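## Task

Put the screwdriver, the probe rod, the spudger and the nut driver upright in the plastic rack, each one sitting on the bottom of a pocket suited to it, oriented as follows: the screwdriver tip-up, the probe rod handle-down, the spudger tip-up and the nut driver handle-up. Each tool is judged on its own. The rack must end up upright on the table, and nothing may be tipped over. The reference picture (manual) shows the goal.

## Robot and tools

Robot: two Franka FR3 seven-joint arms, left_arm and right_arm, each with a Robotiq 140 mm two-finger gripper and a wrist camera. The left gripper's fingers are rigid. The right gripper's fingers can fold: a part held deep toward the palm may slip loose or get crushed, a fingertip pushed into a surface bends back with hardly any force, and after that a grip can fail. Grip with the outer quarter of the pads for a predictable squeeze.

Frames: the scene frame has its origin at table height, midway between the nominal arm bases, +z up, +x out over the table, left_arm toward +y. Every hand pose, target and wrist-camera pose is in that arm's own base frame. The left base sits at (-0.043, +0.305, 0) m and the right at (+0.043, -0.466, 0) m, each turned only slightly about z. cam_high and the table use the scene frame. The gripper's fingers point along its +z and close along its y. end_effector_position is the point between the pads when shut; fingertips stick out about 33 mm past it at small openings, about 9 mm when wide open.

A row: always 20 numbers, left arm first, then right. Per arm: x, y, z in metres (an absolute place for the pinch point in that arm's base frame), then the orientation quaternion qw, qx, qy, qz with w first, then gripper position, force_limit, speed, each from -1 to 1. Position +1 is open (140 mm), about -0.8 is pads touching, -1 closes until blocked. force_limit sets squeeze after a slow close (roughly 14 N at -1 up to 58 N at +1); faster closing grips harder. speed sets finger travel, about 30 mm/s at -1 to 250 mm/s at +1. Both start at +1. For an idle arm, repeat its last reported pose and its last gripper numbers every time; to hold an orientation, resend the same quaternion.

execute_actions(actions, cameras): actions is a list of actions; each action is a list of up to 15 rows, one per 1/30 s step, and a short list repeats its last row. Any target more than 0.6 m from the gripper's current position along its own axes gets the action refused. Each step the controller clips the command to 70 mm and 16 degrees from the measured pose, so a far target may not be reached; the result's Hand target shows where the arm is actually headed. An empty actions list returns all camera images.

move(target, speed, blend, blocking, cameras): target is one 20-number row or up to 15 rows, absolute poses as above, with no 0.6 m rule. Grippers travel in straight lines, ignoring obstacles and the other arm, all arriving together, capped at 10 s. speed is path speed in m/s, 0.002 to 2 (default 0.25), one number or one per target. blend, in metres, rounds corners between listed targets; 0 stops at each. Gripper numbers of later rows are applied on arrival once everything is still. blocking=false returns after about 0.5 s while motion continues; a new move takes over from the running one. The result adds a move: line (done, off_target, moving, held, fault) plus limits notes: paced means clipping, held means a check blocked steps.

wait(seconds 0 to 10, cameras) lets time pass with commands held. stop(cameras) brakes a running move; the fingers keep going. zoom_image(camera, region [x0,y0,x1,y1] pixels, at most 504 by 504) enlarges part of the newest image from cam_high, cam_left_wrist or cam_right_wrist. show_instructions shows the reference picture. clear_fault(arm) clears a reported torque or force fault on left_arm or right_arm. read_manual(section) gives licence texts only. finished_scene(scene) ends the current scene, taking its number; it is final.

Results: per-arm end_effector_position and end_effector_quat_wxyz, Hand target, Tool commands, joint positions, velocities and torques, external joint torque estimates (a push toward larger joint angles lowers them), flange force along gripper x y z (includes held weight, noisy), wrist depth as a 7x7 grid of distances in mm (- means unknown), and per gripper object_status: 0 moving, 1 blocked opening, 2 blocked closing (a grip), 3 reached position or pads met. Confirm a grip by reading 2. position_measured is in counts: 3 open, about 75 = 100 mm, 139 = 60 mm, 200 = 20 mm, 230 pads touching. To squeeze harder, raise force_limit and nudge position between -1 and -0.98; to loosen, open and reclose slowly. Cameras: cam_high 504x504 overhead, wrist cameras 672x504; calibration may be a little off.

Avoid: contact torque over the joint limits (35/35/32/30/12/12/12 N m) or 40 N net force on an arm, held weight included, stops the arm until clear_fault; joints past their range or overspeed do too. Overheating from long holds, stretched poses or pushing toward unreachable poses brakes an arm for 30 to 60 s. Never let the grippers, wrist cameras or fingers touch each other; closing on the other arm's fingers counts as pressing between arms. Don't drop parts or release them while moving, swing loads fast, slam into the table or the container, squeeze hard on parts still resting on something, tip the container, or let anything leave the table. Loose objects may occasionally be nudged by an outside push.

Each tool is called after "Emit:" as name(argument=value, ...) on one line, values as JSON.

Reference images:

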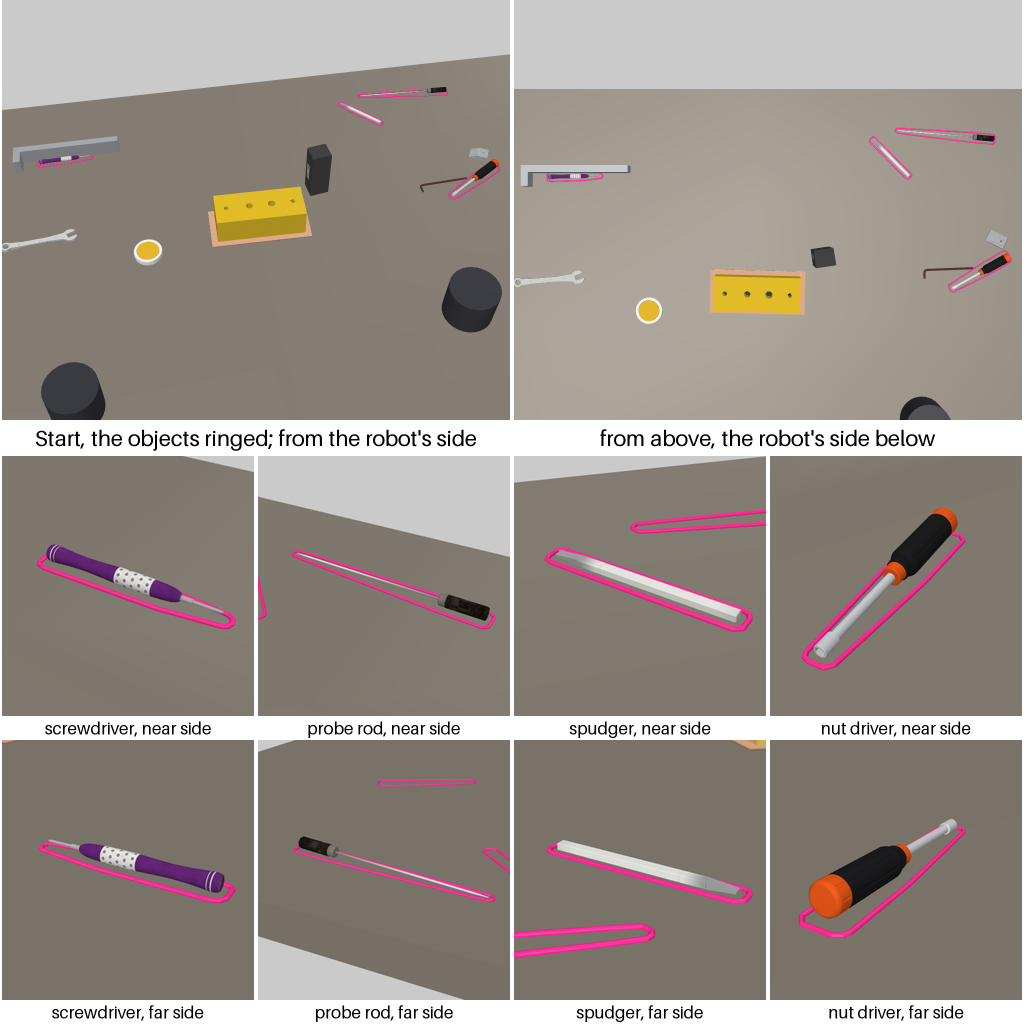

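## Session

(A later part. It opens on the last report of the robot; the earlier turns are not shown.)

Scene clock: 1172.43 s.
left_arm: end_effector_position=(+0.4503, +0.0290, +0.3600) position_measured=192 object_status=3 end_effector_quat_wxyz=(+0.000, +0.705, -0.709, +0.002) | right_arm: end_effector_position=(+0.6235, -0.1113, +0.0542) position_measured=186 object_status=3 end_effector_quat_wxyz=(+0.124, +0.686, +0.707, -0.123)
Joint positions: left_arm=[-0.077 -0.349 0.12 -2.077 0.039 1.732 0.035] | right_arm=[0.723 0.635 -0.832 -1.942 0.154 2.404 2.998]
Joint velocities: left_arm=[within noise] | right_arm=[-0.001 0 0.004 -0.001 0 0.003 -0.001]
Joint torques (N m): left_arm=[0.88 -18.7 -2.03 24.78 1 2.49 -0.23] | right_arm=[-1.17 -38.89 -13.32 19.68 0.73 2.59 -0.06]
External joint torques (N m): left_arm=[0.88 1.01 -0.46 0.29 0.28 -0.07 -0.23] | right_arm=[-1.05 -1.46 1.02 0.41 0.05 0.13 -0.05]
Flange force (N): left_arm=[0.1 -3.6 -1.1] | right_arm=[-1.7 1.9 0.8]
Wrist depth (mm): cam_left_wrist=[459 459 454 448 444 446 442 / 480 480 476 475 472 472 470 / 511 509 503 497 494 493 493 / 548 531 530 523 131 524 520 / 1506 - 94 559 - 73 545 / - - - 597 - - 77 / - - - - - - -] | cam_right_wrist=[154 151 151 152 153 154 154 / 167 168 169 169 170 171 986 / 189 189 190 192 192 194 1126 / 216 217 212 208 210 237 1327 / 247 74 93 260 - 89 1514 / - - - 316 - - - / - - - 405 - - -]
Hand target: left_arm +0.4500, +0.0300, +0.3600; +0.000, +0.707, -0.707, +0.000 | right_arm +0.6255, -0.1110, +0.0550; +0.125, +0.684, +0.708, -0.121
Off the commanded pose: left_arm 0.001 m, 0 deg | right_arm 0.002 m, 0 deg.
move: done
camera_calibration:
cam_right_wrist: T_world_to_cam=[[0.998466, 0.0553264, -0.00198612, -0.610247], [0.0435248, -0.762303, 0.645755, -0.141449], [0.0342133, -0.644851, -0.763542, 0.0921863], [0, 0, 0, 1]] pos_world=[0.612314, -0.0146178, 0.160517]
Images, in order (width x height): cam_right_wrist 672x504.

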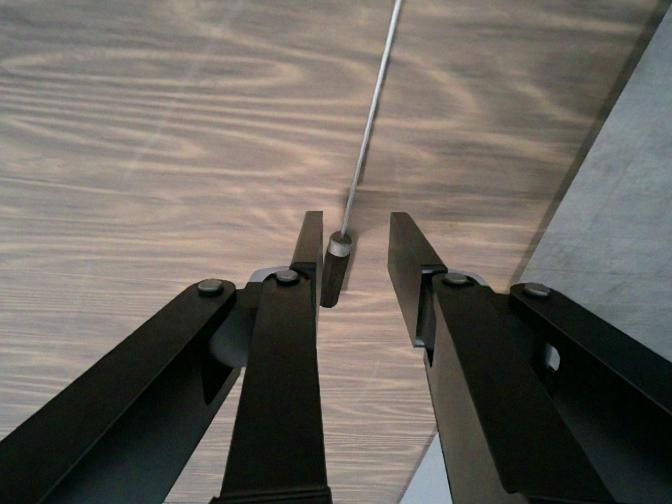

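Emit:
move(target=[[0.45,0.03,0.36,0,0.7071,-0.7071,0,-0.5,0.1,-1,0.6225,-0.111,0.055,-0.1249,-0.6841,-0.7084,0.1206,-0.2,0.1,0],[0.45,0.03,0.36,0,0.7071,-0.7071,0,-0.5,0.1,-1,0.6225,-0.111,0.034,-0.1249,-0.6841,-0.7084,0.1206,-0.2,0.1,0]], speed=[0.1,0.05], cameras=["cam_right_wrist"])

Emit:
zoom_image(camera="cam_right_wrist", region=[290, 160, 430, 330])

Scene clock: 1208.43 s.
left_arm: end_effector_position=(+0.4503, +0.0290, +0.3600) position_measured=192 object_status=3 end_effector_quat_wxyz=(+0.000, +0.705, -0.709, +0.002) | right_arm: end_effector_position=(+0.6219, -0.1108, +0.0344) position_measured=154 object_status=3 end_effector_quat_wxyz=(+0.124, +0.684, +0.708, -0.122)
Joint positions: left_arm=[-0.077 -0.349 0.12 -2.077 0.039 1.732 0.035] | right_arm=[0.701 0.66 -0.801 -1.954 0.165 2.446 2.998]
Joint velocities: left_arm=[within noise] | right_arm=[-0.001 0 0.002 0 0 0.004 0.001]
Joint torques (N m): left_arm=[0.82 -18.58 -2.04 24.82 1.02 2.49 -0.24] | right_arm=[-1.44 -39.15 -13.12 18.86 0.95 2.56 0.09]
External joint torques (N m): left_arm=[0.81 1.28 -0.47 0.18 0.29 -0.09 -0.24] | right_arm=[-1.31 -0.91 1.3 0.08 0.25 0.08 0.1]
Flange force (N): left_arm=[0.1 -4.1 -0.9] | right_arm=[-1.4 2.7 2.6]
Wrist depth (mm): cam_left_wrist=[455 449 456 449 449 449 444 / 484 477 479 474 471 471 466 / 512 503 502 500 499 491 493 / 547 534 531 524 131 518 522 / 1459 - 94 556 - 73 542 / - - - 598 - - 77 / - - - - - - -] | cam_right_wrist=[135 133 133 134 134 138 136 / 148 148 149 150 150 151 152 / 167 167 168 168 170 171 1114 / 192 192 182 189 184 197 1319 / 210 86 93 229 222 91 1453 / - 74 - 281 280 - - / - - - 357 - - -]
Hand target: left_arm +0.4500, +0.0300, +0.3600; +0.000, +0.707, -0.707, +0.000 | right_arm +0.6225, -0.1110, +0.0340; +0.125, +0.684, +0.708, -0.121
Off the commanded pose: left_arm 0.001 m, 0 deg | right_arm 0.001 m, 0 deg.
move: done
camera_calibration:
cam_right_wrist: T_world_to_cam=[[0.998204, 0.0599087, -0.000838579, -0.608049], [0.0462949, -0.762333, 0.645528, -0.129905], [0.0380335, -0.644407, -0.763736, 0.0752508], [0, 0, 0, 1]] pos_world=[0.610109, -0.0141115, 0.140819]
Images, in order (width x height): cam_right_wrist 672x504.

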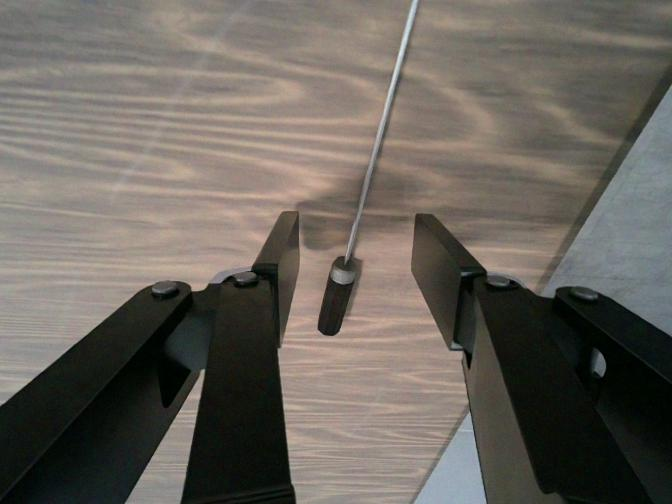

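Scaled by 2.965 from the camera's 672x504 image, which has a finer 960x720 frame.

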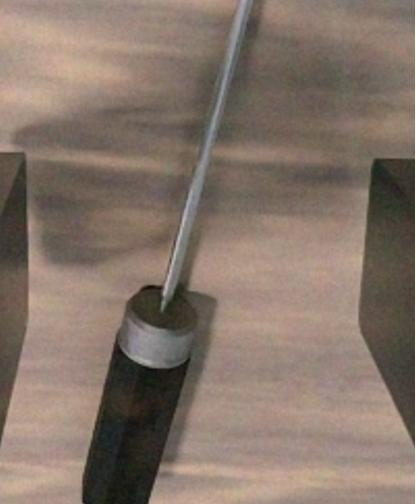

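Emit:
move(target=[0.45,0.03,0.36,0,0.7071,-0.7071,0,-0.5,0.1,-1,0.6225,-0.111,0.0295,-0.1249,-0.6841,-0.7084,0.1206,-0.2,0.1,0], speed=0.03)

Emit:
move(target=[0.45,0.03,0.36,0,0.7071,-0.7071,0,-0.5,0.1,-1,0.6225,-0.111,0.0285,-0.1249,-0.6841,-0.7084,0.1206,-1,-0.1,-1], speed=0.03, cameras=["cam_right_wrist"])

Scene clock: 1227.83 s.
left_arm: end_effector_position=(+0.4503, +0.0290, +0.3600) position_measured=192 object_status=3 end_effector_quat_wxyz=(+0.000, +0.705, -0.709, +0.002) | right_arm: end_effector_position=(+0.6220, -0.1106, +0.0303) position_measured=154 object_status=3 end_effector_quat_wxyz=(+0.124, +0.683, +0.709, -0.122)
Joint positions: left_arm=[-0.077 -0.349 0.12 -2.077 0.039 1.732 0.035] | right_arm=[0.694 0.665 -0.792 -1.954 0.166 2.454 2.998]
Joint velocities: left_arm=[within noise] | right_arm=[-0.003 -0.002 0.002 0 0 0.005 -0.001]
Joint torques (N m): left_arm=[0.81 -18.65 -2.01 24.83 1.02 2.49 -0.27] | right_arm=[-1.01 -38.95 -13.04 18.76 0.99 2.64 -0.03]
External joint torques (N m): left_arm=[0.8 0.98 -0.45 0.37 0.29 -0.06 -0.27] | right_arm=[-0.9 -0.55 1.32 0.06 0.28 0.16 -0.02]
Flange force (N): left_arm=[0.2 -3.8 -1.3] | right_arm=[-0.9 2.4 2.8]
Wrist depth (mm): cam_left_wrist=[459 454 453 449 450 447 443 / 480 478 475 474 473 472 464 / 515 508 502 497 489 499 495 / 551 540 529 529 131 516 521 / 1487 - 94 564 - 73 539 / - - - 598 - - 77 / - - - - - - -] | cam_right_wrist=[129 129 130 130 131 132 132 / 143 144 144 145 146 147 148 / 162 162 163 165 165 166 1070 / 186 186 177 184 179 192 1327 / 204 86 93 215 216 91 1453 / - 75 - 271 272 - - / - - - 345 - - -]
Hand target: left_arm +0.4500, +0.0300, +0.3600; +0.000, +0.707, -0.707, +0.000 | right_arm +0.6225, -0.1110, +0.0295; +0.125, +0.684, +0.708, -0.121
Off the commanded pose: left_arm 0.001 m, 0 deg | right_arm 0.001 m, 0 deg.
move: done

Scene clock: 1229.67 s.
left_arm: end_effector_position=(+0.4503, +0.0290, +0.3600) position_measured=192 object_status=3 end_effector_quat_wxyz=(+0.000, +0.705, -0.709, +0.002) | right_arm: end_effector_position=(+0.6223, -0.1106, +0.0293) position_measured=229 object_status=0 end_effector_quat_wxyz=(+0.125, +0.683, +0.709, -0.121)
Joint positions: left_arm=[-0.077 -0.349 0.12 -2.077 0.039 1.732 0.035] | right_arm=[0.692 0.666 -0.79 -1.954 0.166 2.456 2.998]
Joint torques (N m): left_arm=[0.81 -18.66 -2.02 24.75 1.02 2.49 -0.17] | right_arm=[-1.24 -38.93 -13.07 18.47 0.9 2.57 0.03]
External joint torques (N m): left_arm=[0.77 1.05 -0.48 0.24 0.29 -0.06 -0.17] | right_arm=[-1.1 -0.44 1.28 -0.21 0.18 0.09 0.04]
Flange force (N): left_arm=[0.1 -3.6 -0.9] | right_arm=[-1.0 1.9 3.0]
Wrist depth (mm): cam_left_wrist=[458 450 457 451 446 448 444 / 484 477 479 479 473 468 464 / 515 505 504 499 496 493 493 / 551 529 521 517 131 516 521 / 1506 - 94 564 - 73 541 / - - - 602 - - 77 / - - - - - - -] | cam_right_wrist=[128 128 129 129 130 131 131 / 142 143 144 144 145 146 147 / 161 161 162 163 164 166 1064 / 185 185 186 150 183 191 1311 / 215 209 81 81 94 88 1547 / - - 70 - - - - / - - - - - - -]
Hand target: left_arm +0.4500, +0.0300, +0.3600; +0.000, +0.707, -0.707, +0.000 | right_arm +0.6225, -0.1110, +0.0285; +0.125, +0.684, +0.708, -0.121
Off the commanded pose: left_arm 0.001 m, 0 deg | right_arm 0.001 m, 0 deg.
move: done
camera_calibration:
cam_right_wrist: T_world_to_cam=[[0.998032, 0.0626985, -0.000257857, -0.608092], [0.0480767, -0.762631, 0.645045, -0.127565], [0.0402467, -0.643788, -0.764145, 0.0701339], [0, 0, 0, 1]] pos_world=[0.610206, -0.0140073, 0.135721]
Images, in order (width x height): cam_right_wrist 672x504.

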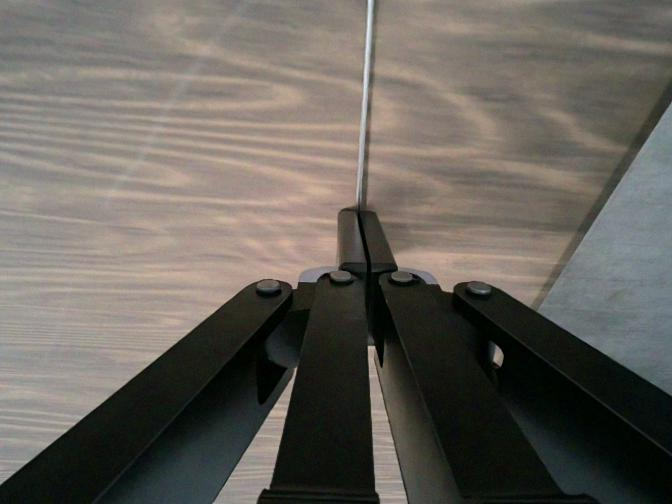

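Aligned between the fingers. Lift and check.

Emit:
move(target=[0.45,0.03,0.36,0,0.7071,-0.7071,0,-0.5,0.1,-1,0.6225,-0.111,0.10,-0.1249,-0.6841,-0.7084,0.1206,-1,-0.1,-1], speed=0.08, cameras=["cam_right_wrist","cam_left_wrist"])

Emit:
zoom_image(camera="cam_right_wrist", region=[290, 160, 430, 330])

Scene clock: 1237.50 s.
left_arm: end_effector_position=(+0.4503, +0.0290, +0.3600) position_measured=192 object_status=3 end_effector_quat_wxyz=(+0.000, +0.705, -0.709, +0.002) | right_arm: end_effector_position=(+0.6233, -0.1110, +0.1000) position_measured=229 object_status=2 end_effector_quat_wxyz=(+0.125, +0.683, +0.709, -0.119)
Joint positions: left_arm=[-0.077 -0.349 0.12 -2.077 0.039 1.732 0.035] | right_arm=[0.773 0.552 -0.894 -1.94 0.104 2.335 2.998]
Joint velocities: left_arm=[within noise] | right_arm=[0.001 0 -0.001 0.001 0 -0.004 -0.001]
Joint torques (N m): left_arm=[0.85 -18.71 -2.04 24.77 0.99 2.5 -0.23] | right_arm=[-0.21 -35.59 -12.51 20.62 0.61 2.3 0.08]
External joint torques (N m): left_arm=[1.01 1.09 -0.26 0.21 0.28 -0.07 -0.23] | right_arm=[-0.29 -0.7 0.69 0.02 -0.03 -0.19 0.09]
Flange force (N): left_arm=[-0.3 -3.6 -0.9] | right_arm=[-0.3 0.4 -0.3]
Wrist depth (mm): cam_left_wrist=[459 449 455 450 447 449 448 / 482 476 478 469 471 469 466 / 514 505 504 499 497 494 494 / 555 532 525 527 131 517 517 / 1450 - 94 563 - 73 536 / - - - 602 - - 77 / - - - - - - -] | cam_right_wrist=[190 191 192 193 195 196 947 / 213 213 214 215 216 222 1070 / 240 240 242 244 246 1156 1221 / 275 276 277 133 273 1414 1387 / 320 304 81 81 94 88 1654 / - - 70 - - - - / - - - - - - -]
Hand target: left_arm +0.4500, +0.0300, +0.3600; +0.000, +0.707, -0.707, +0.000 | right_arm +0.6225, -0.1110, +0.1000; +0.125, +0.684, +0.708, -0.121
Off the commanded pose: left_arm 0.001 m, 0 deg | right_arm 0.001 m, 0 deg.
move: done
camera_calibration:
cam_left_wrist: T_world_to_cam=[[-0.99987, 0.0087502, -0.0135072, 0.465455], [0.00338635, 0.934877, 0.354955, -0.155028], [0.0157335, 0.354864, -0.934786, 0.463249], [0, 0, 0, 1]] pos_world=[0.458631, -0.0235315, 0.494353]
cam_right_wrist: T_world_to_cam=[[0.997973, 0.0635121, 0.00402982, -0.609363], [0.0460458, -0.764332, 0.643177, -0.172335], [0.0439296, -0.641687, -0.765707, 0.12189], [0, 0, 0, 1]] pos_world=[0.610708, -0.0148041, 0.206629]
Images, in order (width x height): cam_left_wrist 672x504, cam_right_wrist 672x504.

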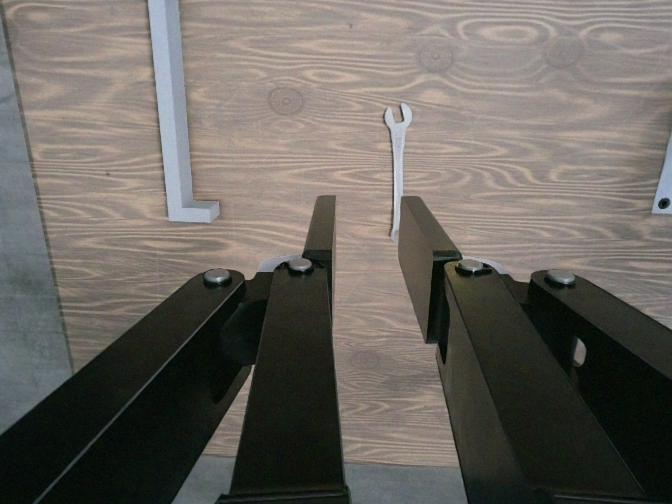

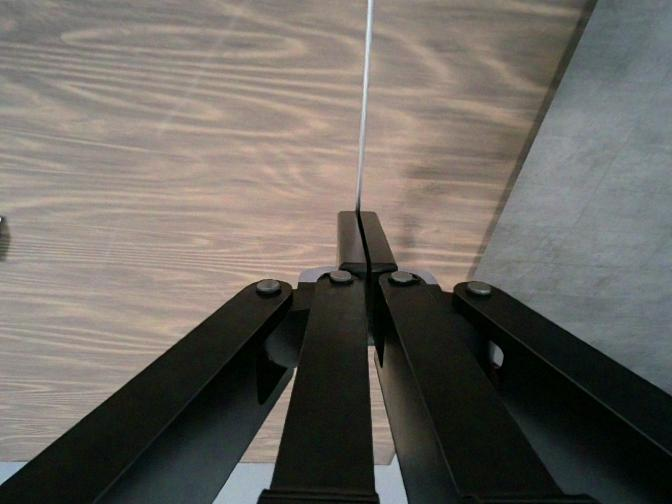

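Scaled by 2.965 from the camera's 672x504 image, which has a finer 960x720 frame.

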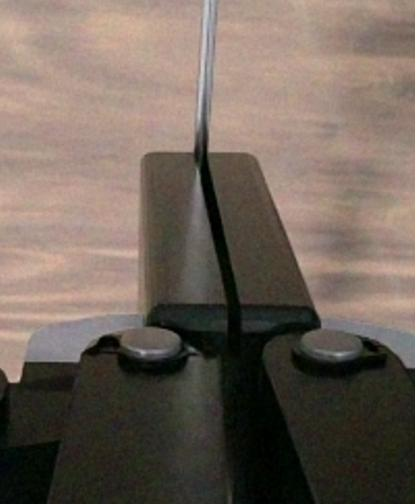

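Emit:
move(target=[[0.45,0.06,0.38,0,0.7071,-0.7071,0,-0.5,0.1,-1,0.58,-0.02,0.22,-0.171,-0.171,-0.9698,0.0301,-1,-0.1,-1],[0.45,0.06,0.38,0,0.7071,-0.7071,0,-0.5,0.1,-1,0.50,0.12,0.28,0.171,-0.171,-0.9698,-0.0301,-1,-0.1,-1],[0.45,0.06,0.38,0,0.7071,-0.7071,0,-0.5,0.1,-1,0.42,0.25,0.28,0.4162,-0.1542,-0.8925,-0.0734,-1,-0.1,-1]], speed=0.3, blend=[0.03,0.03,0], cameras=["cam_high","cam_right_wrist"])

Scene clock: 1284.30 s.
left_arm: end_effector_position=(+0.4504, +0.0590, +0.3801) position_measured=192 object_status=3 end_effector_quat_wxyz=(+0.000, +0.709, -0.705, +0.002) | right_arm: end_effector_position=(+0.4202, +0.2498, +0.2791) position_measured=229 object_status=2 end_effector_quat_wxyz=(-0.415, +0.150, +0.894, +0.074)
Joint positions: left_arm=[-0.072 -0.338 0.17 -2.013 0.054 1.681 0.077] | right_arm=[0.767 0.569 -0.735 -1.394 0.707 1.007 1.977]
Joint velocities: left_arm=[within noise] | right_arm=[0.001 0 -0.001 0.002 0 -0.002 0.008]
Joint torques (N m): left_arm=[0.42 -18.6 -1.95 24.55 1.06 2.49 0.27] | right_arm=[-0.94 -43.4 -8.94 21.13 2.34 -0.38 0.24]
External joint torques (N m): left_arm=[0.4 1.21 0.09 0.11 0.33 -0.08 0.27] | right_arm=[-0.8 -0.75 0.38 0.32 0.49 -0.14 0.21]
Flange force (N): left_arm=[-1.4 -3.9 -0.9] | right_arm=[-0.2 1.6 -3.2]
Wrist depth (mm): cam_left_wrist=[474 473 469 470 464 465 463 / 506 494 497 487 491 486 481 / 540 522 525 524 521 512 518 / 1399 555 548 543 131 540 539 / 1515 - 94 588 - 73 562 / - - - 629 - - 77 / - - - - - - -] | cam_right_wrist=[560 648 664 680 693 668 726 / 462 566 576 587 601 611 623 / 491 508 518 530 548 544 547 / 456 455 466 132 426 487 491 / 412 425 81 81 94 88 449 / - - 70 - - - - / - - - - - - -]
Hand target: left_arm +0.4500, +0.0600, +0.3800; +0.000, +0.707, -0.707, +0.000 | right_arm +0.4200, +0.2500, +0.2800; -0.416, +0.154, +0.893, +0.073
Off the commanded pose: left_arm 0.001 m, 0 deg | right_arm 0.001 m, 1 deg.
move: done
camera_calibration:
cam_right_wrist: T_world_to_cam=[[0.323083, 0.945809, 0.0326048, -0.375059], [0.82721, -0.265499, -0.495211, -0.137472], [-0.459719, 0.186965, -0.868161, 0.532697], [0, 0, 0, 1]] pos_world=[0.479784, 0.21864, 0.406617]
Images, in order (width x height): cam_high 504x504, cam_right_wrist 672x504.

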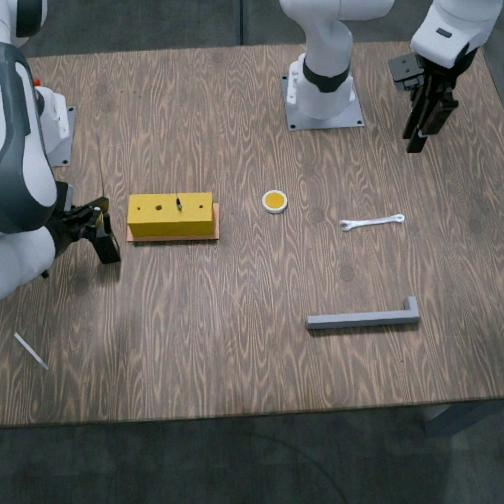

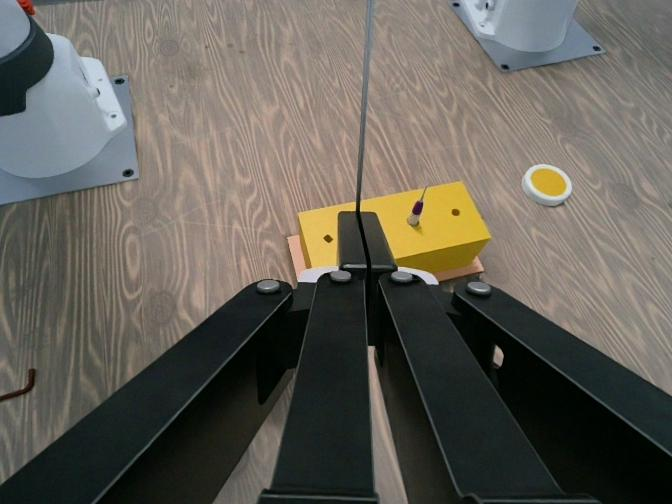

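Emit:
move(target=[[0.45,0.06,0.38,0,0.7071,-0.7071,0,-0.5,0.1,-1,0.34,0.31,0.24,0.5649,-0.1422,-0.8068,-0.0996,-1,-0.1,-1]], speed=0.2, cameras=["cam_high","cam_right_wrist"])

Emit:
zoom_image(camera="cam_high", region=[70, 130, 230, 270])

Scene clock: 1303.13 s.
left_arm: end_effector_position=(+0.4504, +0.0590, +0.3801) position_measured=192 object_status=3 end_effector_quat_wxyz=(+0.000, +0.709, -0.705, +0.002) | right_arm: end_effector_position=(+0.3403, +0.3098, +0.2382) position_measured=229 object_status=2 end_effector_quat_wxyz=(-0.563, +0.139, +0.809, +0.100)
Joint positions: left_arm=[-0.072 -0.338 0.17 -2.013 0.054 1.681 0.077] | right_arm=[0.764 0.66 -0.621 -1.546 0.873 0.931 1.99]
Joint velocities: left_arm=[within noise] | right_arm=[0.001 0 0.001 -0.001 0.002 -0.003 0]
Joint torques (N m): left_arm=[0.47 -18.63 -1.88 24.58 1.07 2.47 0.19] | right_arm=[-1.07 -46.64 -8.32 19.26 2.51 -1.36 0.26]
External joint torques (N m): left_arm=[0.36 1.23 0.06 0.1 0.32 -0.1 0.19] | right_arm=[-0.73 -1.52 0.83 -0.45 0.49 0.01 0.24]
Flange force (N): left_arm=[-1.2 -3.9 -0.9] | right_arm=[3.0 -1.4 2.8]
Wrist depth (mm): cam_left_wrist=[473 473 474 469 465 461 457 / 502 498 495 495 484 490 485 / 540 529 522 515 518 514 511 / 1366 560 545 547 131 535 539 / 1515 - 94 575 - 73 566 / - - - 617 - - 77 / - - - - - - -] | cam_right_wrist=[2500 2172 2239 - - 551 2389 / 2687 2756 2389 843 853 623 896 / 611 627 646 651 668 649 707 / 470 499 511 133 523 535 551 / 412 427 81 81 94 85 446 / - - 70 - - - - / - - - - - - -]
Hand target: left_arm +0.4500, +0.0600, +0.3800; +0.000, +0.707, -0.707, +0.000 | right_arm +0.3400, +0.3100, +0.2400; -0.565, +0.142, +0.807, +0.100
Off the commanded pose: left_arm 0.001 m, 0 deg | right_arm 0.002 m, 0 deg.
move: done
camera_calibration:
cam_right_wrist: T_world_to_cam=[[0.338624, 0.940453, 0.029696, -0.407669], [0.617558, -0.198328, -0.76111, 0.0381651], [-0.709899, 0.276069, -0.647943, 0.454348], [0, 0, 0, 1]] pos_world=[0.437019, 0.265531, 0.335546]
Images, in order (width x height): cam_high 504x504, cam_right_wrist 672x504.

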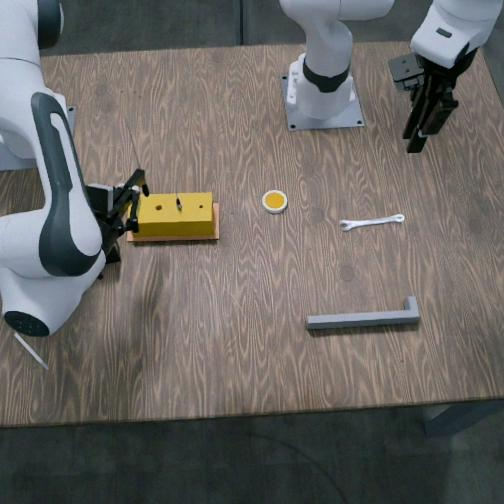

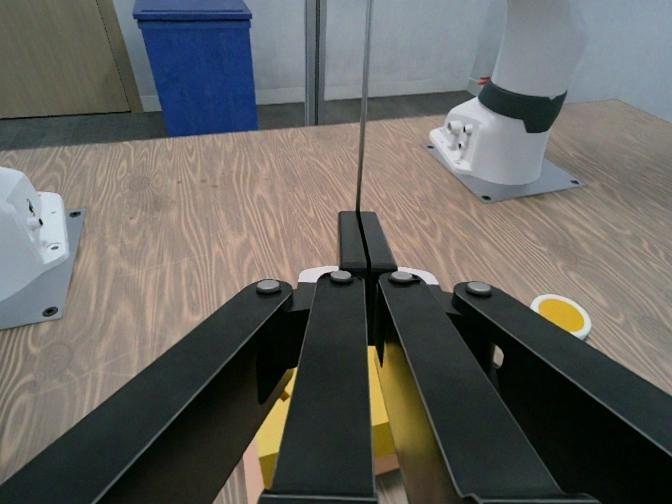

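Scaled by 3.150 from the camera's 504x504 image, which has a finer 720x720 frame.

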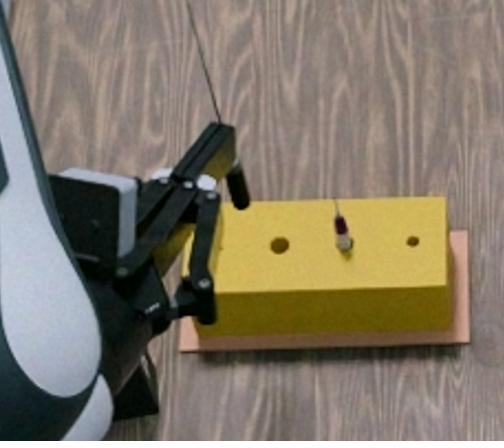

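Emit:
move(target=[[0.45,0.06,0.38,0,0.7071,-0.7071,0,-0.5,0.1,-1,0.297,0.326,0.18,0.5649,-0.1422,-0.8068,-0.0996,-1,-0.1,-1]], speed=0.15, cameras=["cam_high","cam_right_wrist"])

Emit:
zoom_image(camera="cam_high", region=[110, 150, 220, 250])

Emit:
zoom_image(camera="cam_right_wrist", region=[280, 250, 460, 430])

Scene clock: 1321.73 s.
left_arm: end_effector_position=(+0.4504, +0.0590, +0.3801) position_measured=192 object_status=3 end_effector_quat_wxyz=(+0.000, +0.709, -0.705, +0.002) | right_arm: end_effector_position=(+0.2964, +0.3249, +0.1800) position_measured=229 object_status=2 end_effector_quat_wxyz=(-0.566, +0.146, +0.806, +0.095)
Joint positions: left_arm=[-0.072 -0.338 0.17 -2.013 0.054 1.681 0.077] | right_arm=[0.854 0.644 -0.614 -1.739 0.874 1.078 1.932]
Joint velocities: left_arm=[within noise] | right_arm=[0 0 0.001 0.001 0 0.002 -0.006]
Joint torques (N m): left_arm=[0.5 -18.63 -1.86 24.62 1.07 2.49 0.23] | right_arm=[-0.72 -44.78 -8.03 18.14 2.19 -1.16 -0.04]
External joint torques (N m): left_arm=[0.55 1.13 0.27 0.23 0.35 -0.06 0.23] | right_arm=[-0.45 -2.02 1.11 -0.33 0.5 0.3 -0.06]
Flange force (N): left_arm=[-1.7 -4.0 -1.1] | right_arm=[3.9 -2.3 4.0]
Wrist depth (mm): cam_left_wrist=[473 473 471 473 464 470 461 / 497 502 493 495 489 489 480 / 536 523 522 523 513 517 514 / 1359 556 542 542 131 542 543 / 1487 - 94 585 - 73 558 / - - - 632 - - 77 / - - - - - - -] | cam_right_wrist=[2362 2087 2239 - 3909 511 505 / 2721 2312 2287 691 765 561 731 / 519 524 535 546 550 560 566 / 414 417 422 133 432 442 443 / 344 359 81 81 94 88 358 / - - 70 - - - - / - - - - - - -]
Hand target: left_arm +0.4500, +0.0600, +0.3800; +0.000, +0.707, -0.707, +0.000 | right_arm +0.2970, +0.3260, +0.1800; -0.565, +0.142, +0.807, +0.100
Off the commanded pose: left_arm 0.001 m, 0 deg | right_arm 0.001 m, 1 deg.
move: done
camera_calibration:
cam_right_wrist: T_world_to_cam=[[0.343221, 0.939162, 0.013197, -0.40322], [0.608135, -0.211494, -0.765142, 0.0317087], [-0.715801, 0.270639, -0.643726, 0.384084], [0, 0, 0, 1]] pos_world=[0.394038, 0.281448, 0.276828]
Images, in order (width x height): cam_high 504x504, cam_right_wrist 672x504.

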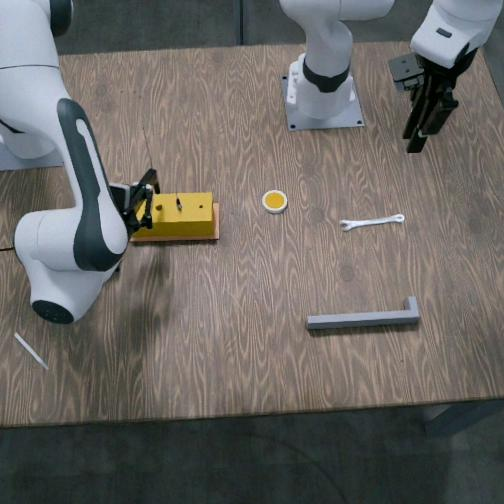

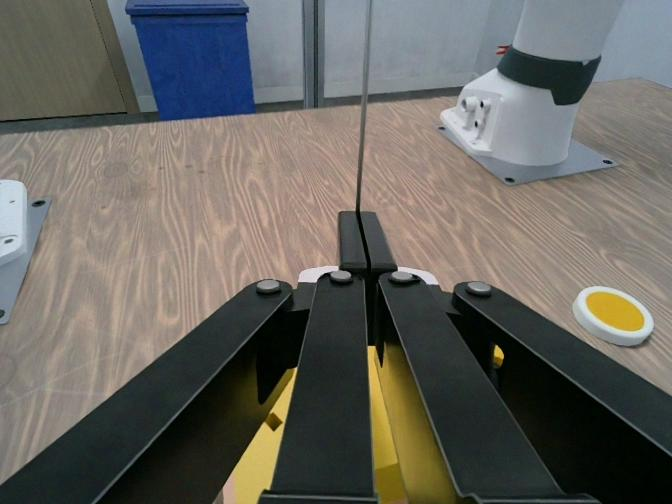

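Scaled by 4.582 from the camera's 504x504 image, which has a finer 720x720 frame.

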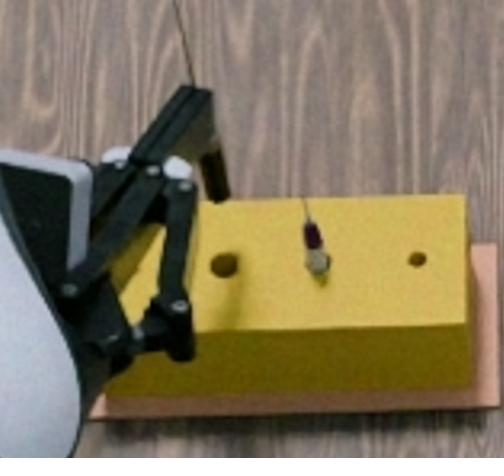

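Scaled by 2.800 from the camera's 672x504 image, which has a finer 960x720 frame.

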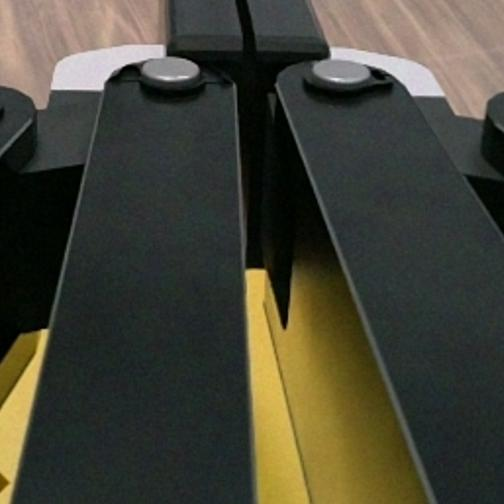

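Emit:
move(target=[[0.45,0.06,0.38,0,0.7071,-0.7071,0,-0.5,0.1,-1,0.302,0.319,0.14,0.5649,-0.1422,-0.8068,-0.0996,-1,-0.1,-1]], speed=0.1, cameras=["cam_high"])

Emit:
zoom_image(camera="cam_high", region=[125, 165, 205, 235])

Scene clock: 1335.83 s.
left_arm: end_effector_position=(+0.4504, +0.0590, +0.3801) position_measured=192 object_status=3 end_effector_quat_wxyz=(+0.000, +0.709, -0.705, +0.002) | right_arm: end_effector_position=(+0.2998, +0.3183, +0.1438) position_measured=229 object_status=2 end_effector_quat_wxyz=(-0.569, +0.145, +0.804, +0.095)
Joint positions: left_arm=[-0.072 -0.338 0.17 -2.013 0.054 1.681 0.077] | right_arm=[0.825 0.717 -0.591 -1.724 0.879 1.104 1.88]
Joint velocities: left_arm=[within noise] | right_arm=[0.001 0.001 0.001 0 0 0 -0.006]
Joint torques (N m): left_arm=[0.48 -18.65 -1.86 24.61 1.05 2.49 0.23] | right_arm=[-1.06 -43.28 -8.41 18.22 1.76 -0.1 -0.24]
External joint torques (N m): left_arm=[0.55 1.14 0.3 0.2 0.33 -0.07 0.23] | right_arm=[-0.89 0.75 1.15 0.51 0.25 1.43 -0.26]
Flange force (N): left_arm=[-1.7 -3.9 -1.1] | right_arm=[-4.9 2.9 -1.3]
Wrist depth (mm): cam_left_wrist=[477 475 468 470 469 468 457 / 504 508 498 496 488 486 481 / 537 525 518 521 516 508 513 / 1374 554 546 542 131 536 541 / 1525 - 94 579 - 73 558 / - - - 630 - - 77 / - - - - - - -] | cam_right_wrist=[2389 1777 2108 - - 523 892 / 2471 623 594 651 670 558 687 / 455 462 469 477 484 491 495 / 361 364 370 133 379 381 401 / 308 311 81 81 94 88 318 / - - 70 - - - - / - - - - - - -]
Hand target: left_arm +0.4500, +0.0600, +0.3800; +0.000, +0.707, -0.707, +0.000 | right_arm +0.3020, +0.3190, +0.1400; -0.565, +0.142, +0.807, +0.100
Off the commanded pose: left_arm 0.001 m, 0 deg | right_arm 0.004 m, 1 deg.
move: off_target (right_arm)
Images, in order (width x height): cam_high 504x504.

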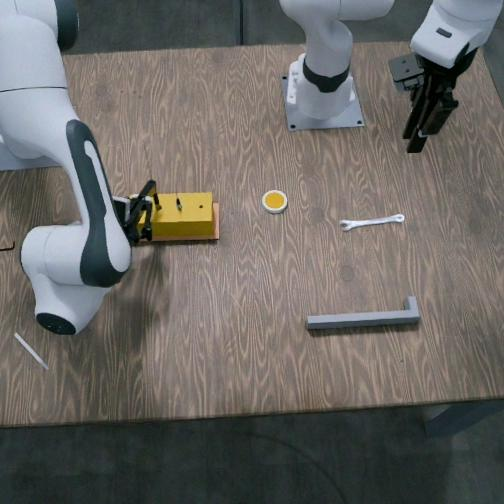

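Scaled by 6.300 from the camera's 504x504 image, which has a finer 720x720 frame.

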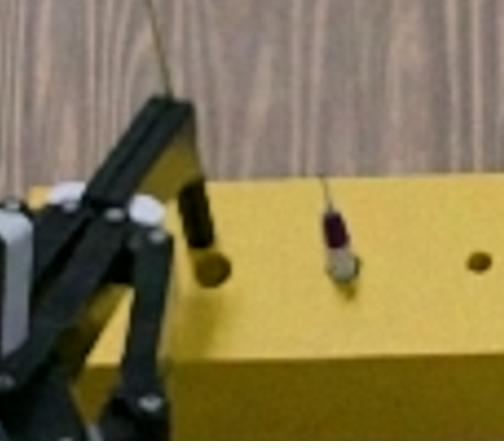

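Emit:
move(target=[[0.45,0.06,0.38,0,0.7071,-0.7071,0,-0.5,0.1,-1,0.301,0.3185,0.15,0.5649,-0.1422,-0.8068,-0.0996,-1,-0.1,-1],[0.45,0.06,0.38,0,0.7071,-0.7071,0,-0.5,0.1,-1,0.3145,0.323,0.15,0.5649,-0.1422,-0.8068,-0.0996,-1,-0.1,-1]], speed=0.06, cameras=["cam_high"])

Emit:
zoom_image(camera="cam_high", region=[125, 165, 205, 235])

Scene clock: 1349.60 s.
left_arm: end_effector_position=(+0.4504, +0.0590, +0.3801) position_measured=192 object_status=3 end_effector_quat_wxyz=(+0.000, +0.709, -0.705, +0.002) | right_arm: end_effector_position=(+0.3147, +0.3222, +0.1491) position_measured=229 object_status=2 end_effector_quat_wxyz=(-0.563, +0.139, +0.809, +0.101)
Joint positions: left_arm=[-0.072 -0.338 0.17 -2.013 0.054 1.681 0.077] | right_arm=[0.806 0.735 -0.588 -1.666 0.887 1.086 1.886]
Joint velocities: left_arm=[within noise] | right_arm=[0 0.001 0 0.001 0.001 -0.004 0.004]
Joint torques (N m): left_arm=[0.47 -18.61 -1.83 24.61 1.04 2.51 0.25] | right_arm=[-1.12 -45.52 -8.63 18.47 2.13 -1.5 0.34]
External joint torques (N m): left_arm=[0.42 1.24 0.18 0.15 0.3 -0.07 0.25] | right_arm=[-1.11 -0.46 0.87 0.34 0.51 -0.02 0.31]
Flange force (N): left_arm=[-1.5 -4.1 -0.9] | right_arm=[-0.8 2.6 -2.7]
Wrist depth (mm): cam_left_wrist=[477 471 470 467 465 457 461 / 502 489 495 488 489 489 482 / 540 532 527 524 513 518 511 / 1416 556 546 539 131 537 539 / 1416 - 94 585 - 73 552 / - - - 616 - - 77 / - - - - - - -] | cam_right_wrist=[2389 2172 1903 - - 511 516 / 589 607 632 618 657 - 714 / 444 458 465 476 487 503 513 / 360 365 373 133 387 393 418 / 300 313 81 81 95 88 329 / - - 70 - - - - / - - - - - - -]
Hand target: left_arm +0.4500, +0.0600, +0.3800; +0.000, +0.707, -0.707, +0.000 | right_arm +0.3145, +0.3230, +0.1500; -0.565, +0.142, +0.807, +0.100
Off the commanded pose: left_arm 0.001 m, 0 deg | right_arm 0.001 m, 1 deg.
move: done
Images, in order (width x height): cam_high 504x504.

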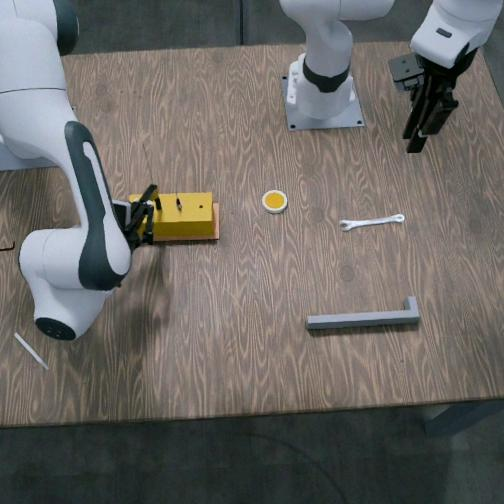

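Scaled by 6.300 from the camera's 504x504 image, which has a finer 720x720 frame.

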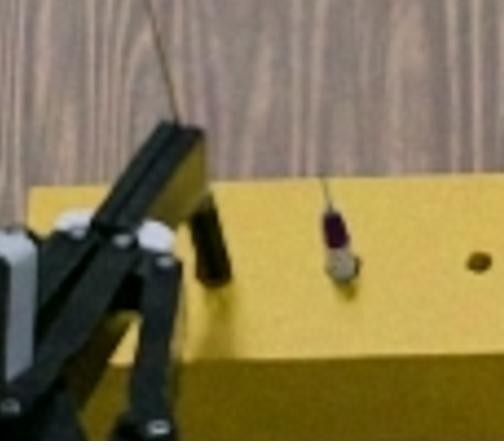

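Emit:
move(target=[[0.45,0.06,0.38,0,0.7071,-0.7071,0,-0.5,0.1,-1,0.311,0.321,0.15,0.5649,-0.1422,-0.8068,-0.0996,-1,-0.1,-1],[0.45,0.06,0.38,0,0.7071,-0.7071,0,-0.5,0.1,-1,0.311,0.321,0.139,0.5649,-0.1422,-0.8068,-0.0996,-1,-0.1,-1]], speed=[0.06,0.02], cameras=["cam_high"])

Emit:
zoom_image(camera="cam_high", region=[125, 165, 205, 235])

Scene clock: 1363.00 s.
left_arm: end_effector_position=(+0.4504, +0.0590, +0.3801) position_measured=192 object_status=3 end_effector_quat_wxyz=(+0.000, +0.709, -0.705, +0.002) | right_arm: end_effector_position=(+0.3100, +0.3210, +0.1438) position_measured=229 object_status=2 end_effector_quat_wxyz=(-0.567, +0.143, +0.805, +0.098)
Joint positions: left_arm=[-0.072 -0.338 0.17 -2.013 0.054 1.681 0.077] | right_arm=[0.809 0.74 -0.587 -1.68 0.888 1.091 1.886]
Joint torques (N m): left_arm=[0.47 -18.63 -1.79 24.54 1.04 2.5 0.24] | right_arm=[-0.91 -42.49 -8.35 17.73 1.64 0.26 -0.09]
External joint torques (N m): left_arm=[0.57 1.16 0.41 0.11 0.32 -0.07 0.24] | right_arm=[-1.01 2.39 1.12 -0.17 0.06 1.78 -0.11]
Flange force (N): left_arm=[-1.9 -3.7 -0.8] | right_arm=[-7.9 3.2 -0.9]
Wrist depth (mm): cam_left_wrist=[475 467 467 468 460 466 456 / 504 504 499 495 488 493 483 / 539 539 518 524 516 515 507 / 1433 562 546 539 131 534 540 / 1525 - 94 584 - 73 560 / - - - 617 - - 77 / - - - - - - -] | cam_right_wrist=[2416 2129 2194 - - 528 531 / 607 611 632 648 664 573 693 / 449 455 469 467 480 493 499 / 358 363 368 133 378 384 408 / 299 310 81 81 94 88 319 / - - 70 - - - - / - - - - - - -]
Hand target: left_arm +0.4500, +0.0600, +0.3800; +0.000, +0.707, -0.707, +0.000 | right_arm +0.3110, +0.3210, +0.1390; -0.565, +0.142, +0.807, +0.100
Off the commanded pose: left_arm 0.001 m, 0 deg | right_arm 0.005 m, 0 deg.
move: off_target (right_arm)
Images, in order (width x height): cam_high 504x504.

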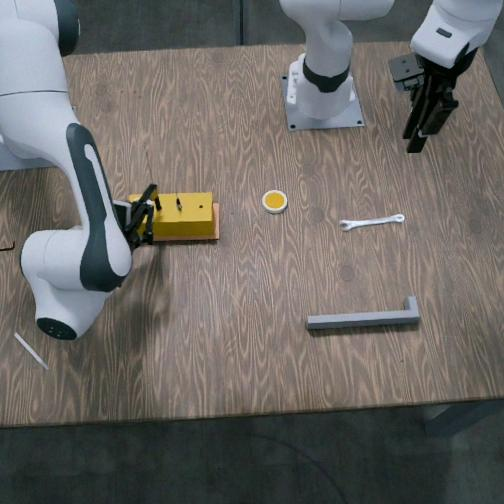

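Scaled by 6.300 from the camera's 504x504 image, which has a finer 720x720 frame.

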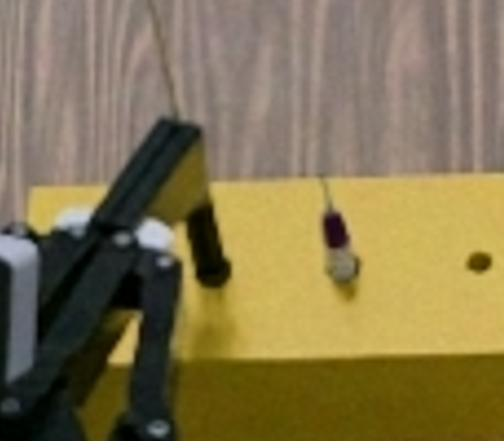

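Emit:
move(target=[[0.45,0.06,0.38,0,0.7071,-0.7071,0,-0.5,0.1,-1,0.311,0.321,0.147,0.5649,-0.1422,-0.8068,-0.0996,-1,-0.1,-1],[0.45,0.06,0.38,0,0.7071,-0.7071,0,-0.5,0.1,-1,0.308,0.3205,0.147,0.5649,-0.1422,-0.8068,-0.0996,-1,-0.1,-1],[0.45,0.06,0.38,0,0.7071,-0.7071,0,-0.5,0.1,-1,0.308,0.3205,0.14,0.5649,-0.1422,-0.8068,-0.0996,-1,-0.1,-1]], speed=[0.05,0.05,0.02], cameras=["cam_high"])

Emit:
zoom_image(camera="cam_high", region=[140, 180, 180, 220])

Scene clock: 1387.10 s.
left_arm: end_effector_position=(+0.4504, +0.0590, +0.3801) position_measured=192 object_status=3 end_effector_quat_wxyz=(+0.000, +0.709, -0.705, +0.002) | right_arm: end_effector_position=(+0.3075, +0.3208, +0.1438) position_measured=229 object_status=2 end_effector_quat_wxyz=(-0.567, +0.144, +0.805, +0.098)
Joint positions: left_arm=[-0.072 -0.338 0.17 -2.013 0.054 1.681 0.077] | right_arm=[0.814 0.732 -0.588 -1.694 0.888 1.096 1.884]
Joint velocities: left_arm=[within noise] | right_arm=[0.001 -0.001 0 0.001 0 0 -0.004]
Joint torques (N m): left_arm=[0.43 -18.61 -1.84 24.62 1.05 2.52 0.26] | right_arm=[-0.56 -43.27 -8.55 17.46 1.13 0.01 -0.12]
External joint torques (N m): left_arm=[0.44 1.2 0.24 0.19 0.33 -0.05 0.26] | right_arm=[-0.6 1.34 0.92 -0.39 -0.44 1.53 -0.15]
Flange force (N): left_arm=[-1.7 -4.1 -1.0] | right_arm=[-4.3 0.1 1.5]
Wrist depth (mm): cam_left_wrist=[481 482 472 474 461 463 463 / 503 496 499 494 497 488 483 / 536 523 518 518 522 516 509 / 1424 560 546 546 131 541 540 / 1515 - 94 579 - 73 558 / - - - 619 - - 77 / - - - - - - -] | cam_right_wrist=[2443 2108 2172 - - 524 853 / 594 614 630 611 649 566 698 / 448 455 464 472 483 491 498 / 357 362 368 133 381 386 409 / 299 310 81 81 95 88 318 / - - 70 - - - - / - - - - - - -]
Hand target: left_arm +0.4500, +0.0600, +0.3800; +0.000, +0.707, -0.707, +0.000 | right_arm +0.3080, +0.3205, +0.1400; -0.565, +0.142, +0.807, +0.100
Off the commanded pose: left_arm 0.001 m, 0 deg | right_arm 0.004 m, 0 deg.
move: off_target (right_arm)
Images, in order (width x height): cam_high 504x504.

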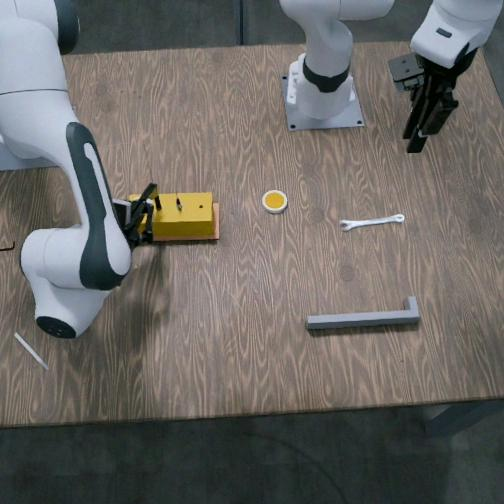

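Scaled by 12.600 from the camera's 504x504 image, which has a finer 720x720 frame.

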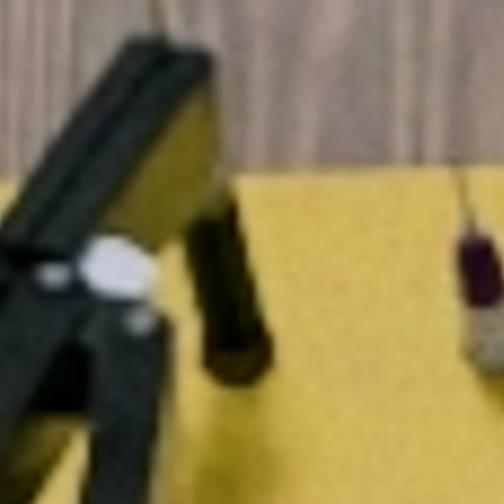

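Emit:
move(target=[[0.40,-0.10,0.28,0.1228,0.6964,-0.6964,0.1228,-0.5,0.1,-1,0.308,0.3205,0.15,0.5649,-0.1422,-0.8068,-0.0996,-1,-0.1,-1],[0.36,-0.16,0.2,0.4056,0.5793,-0.5793,0.4056,-0.5,0.1,-1,0.308,0.3205,0.15,0.5649,-0.1422,-0.8068,-0.0996,-1,-0.1,-1]], speed=0.3, blend=[0.03,0], cameras=["cam_left_wrist","cam_high"])

Emit:
zoom_image(camera="cam_left_wrist", region=[250, 60, 450, 260])

Scene clock: 1454.03 s.
left_arm: end_effector_position=(+0.3594, -0.1595, +0.1992) position_measured=192 object_status=3 end_effector_quat_wxyz=(+0.406, +0.582, -0.578, +0.403) | right_arm: end_effector_position=(+0.3093, +0.3213, +0.1491) position_measured=229 object_status=2 end_effector_quat_wxyz=(-0.564, +0.142, +0.807, +0.102)
Joint positions: left_arm=[-0.628 -0.165 0.97 -2.662 -1.02 1.792 0.965] | right_arm=[0.814 0.72 -0.59 -1.695 0.886 1.096 1.883]
Joint velocities: left_arm=[0 0.001 0 0 0 0 0.004] | right_arm=[within noise]
Joint torques (N m): left_arm=[-0.04 -10.57 -2.73 17.03 -1.45 -1.48 0.11] | right_arm=[-0.36 -46.52 -8.97 17.72 1.32 -1.44 0.05]
External joint torques (N m): left_arm=[-0.01 0.65 0.26 0.42 -0.55 -0.32 0.08] | right_arm=[-0.31 -1.89 0.52 -0.41 -0.29 0.04 0.02]
Flange force (N): left_arm=[-6.1 -6.8 0.5] | right_arm=[4.7 -3.7 3.5]
Wrist depth (mm): cam_left_wrist=[2686 386 383 997 1075 614 2021 / 2463 743 730 402 780 668 677 / 595 597 597 559 584 581 588 / 479 476 494 - 131 464 462 / 408 - 94 376 - 73 402 / - - - 336 - - 77 / - - - 293 - - -] | cam_right_wrist=[2312 2129 2047 - - - 505 / 596 618 627 648 649 573 721 / 452 459 469 481 493 503 516 / 361 367 375 133 390 395 417 / 302 314 81 81 94 88 329 / - - 70 - - - - / - - - - - - -]
Hand target: left_arm +0.3600, -0.1600, +0.2000; +0.405, +0.579, -0.579, +0.405 | right_arm +0.3080, +0.3205, +0.1500; -0.565, +0.142, +0.807, +0.100
Off the commanded pose: left_arm 0.001 m, 0 deg | right_arm 0.002 m, 0 deg.
move: done
camera_calibration:
cam_left_wrist: T_world_to_cam=[[-0.999932, -0.011624, -0.000761148, 0.36835], [-0.00706893, 0.657427, -0.753485, 0.258854], [0.00925894, -0.753428, -0.657465, 0.151525], [0, 0, 0, 1]] pos_world=[0.368752, -0.0517334, 0.294945]
Images, in order (width x height): cam_high 504x504, cam_left_wrist 672x504.

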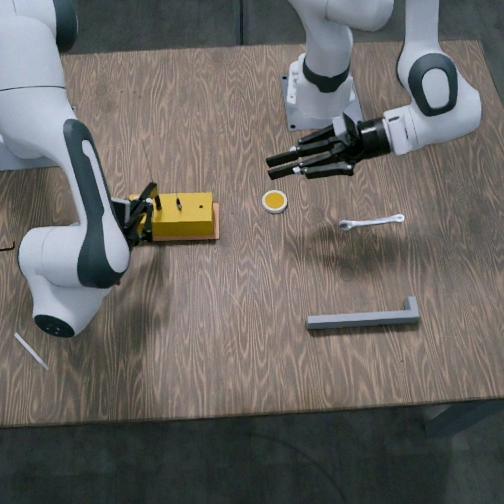

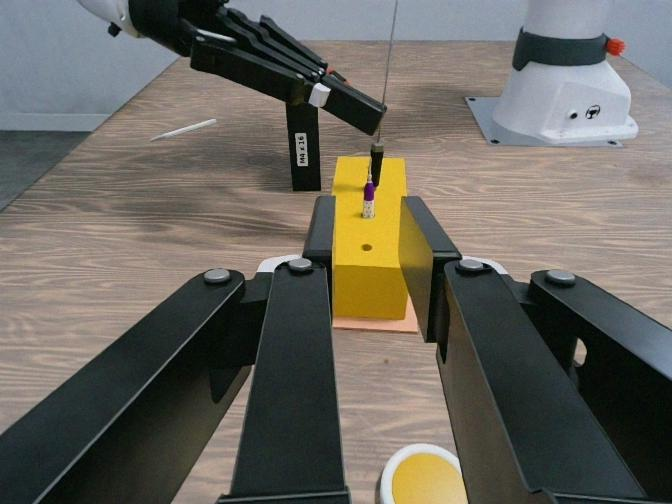

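Scaled by 2.520 from the camera's 672x504 image, which has a finer 960x720 frame.

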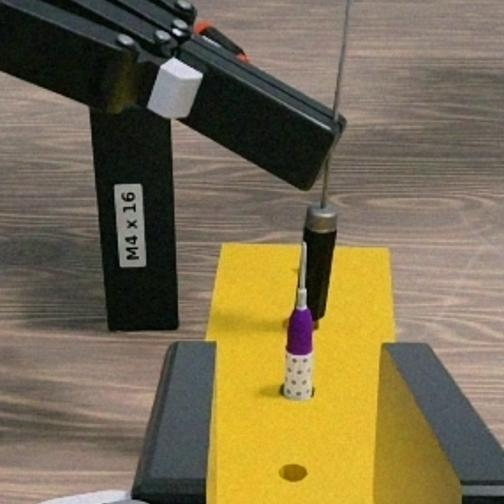

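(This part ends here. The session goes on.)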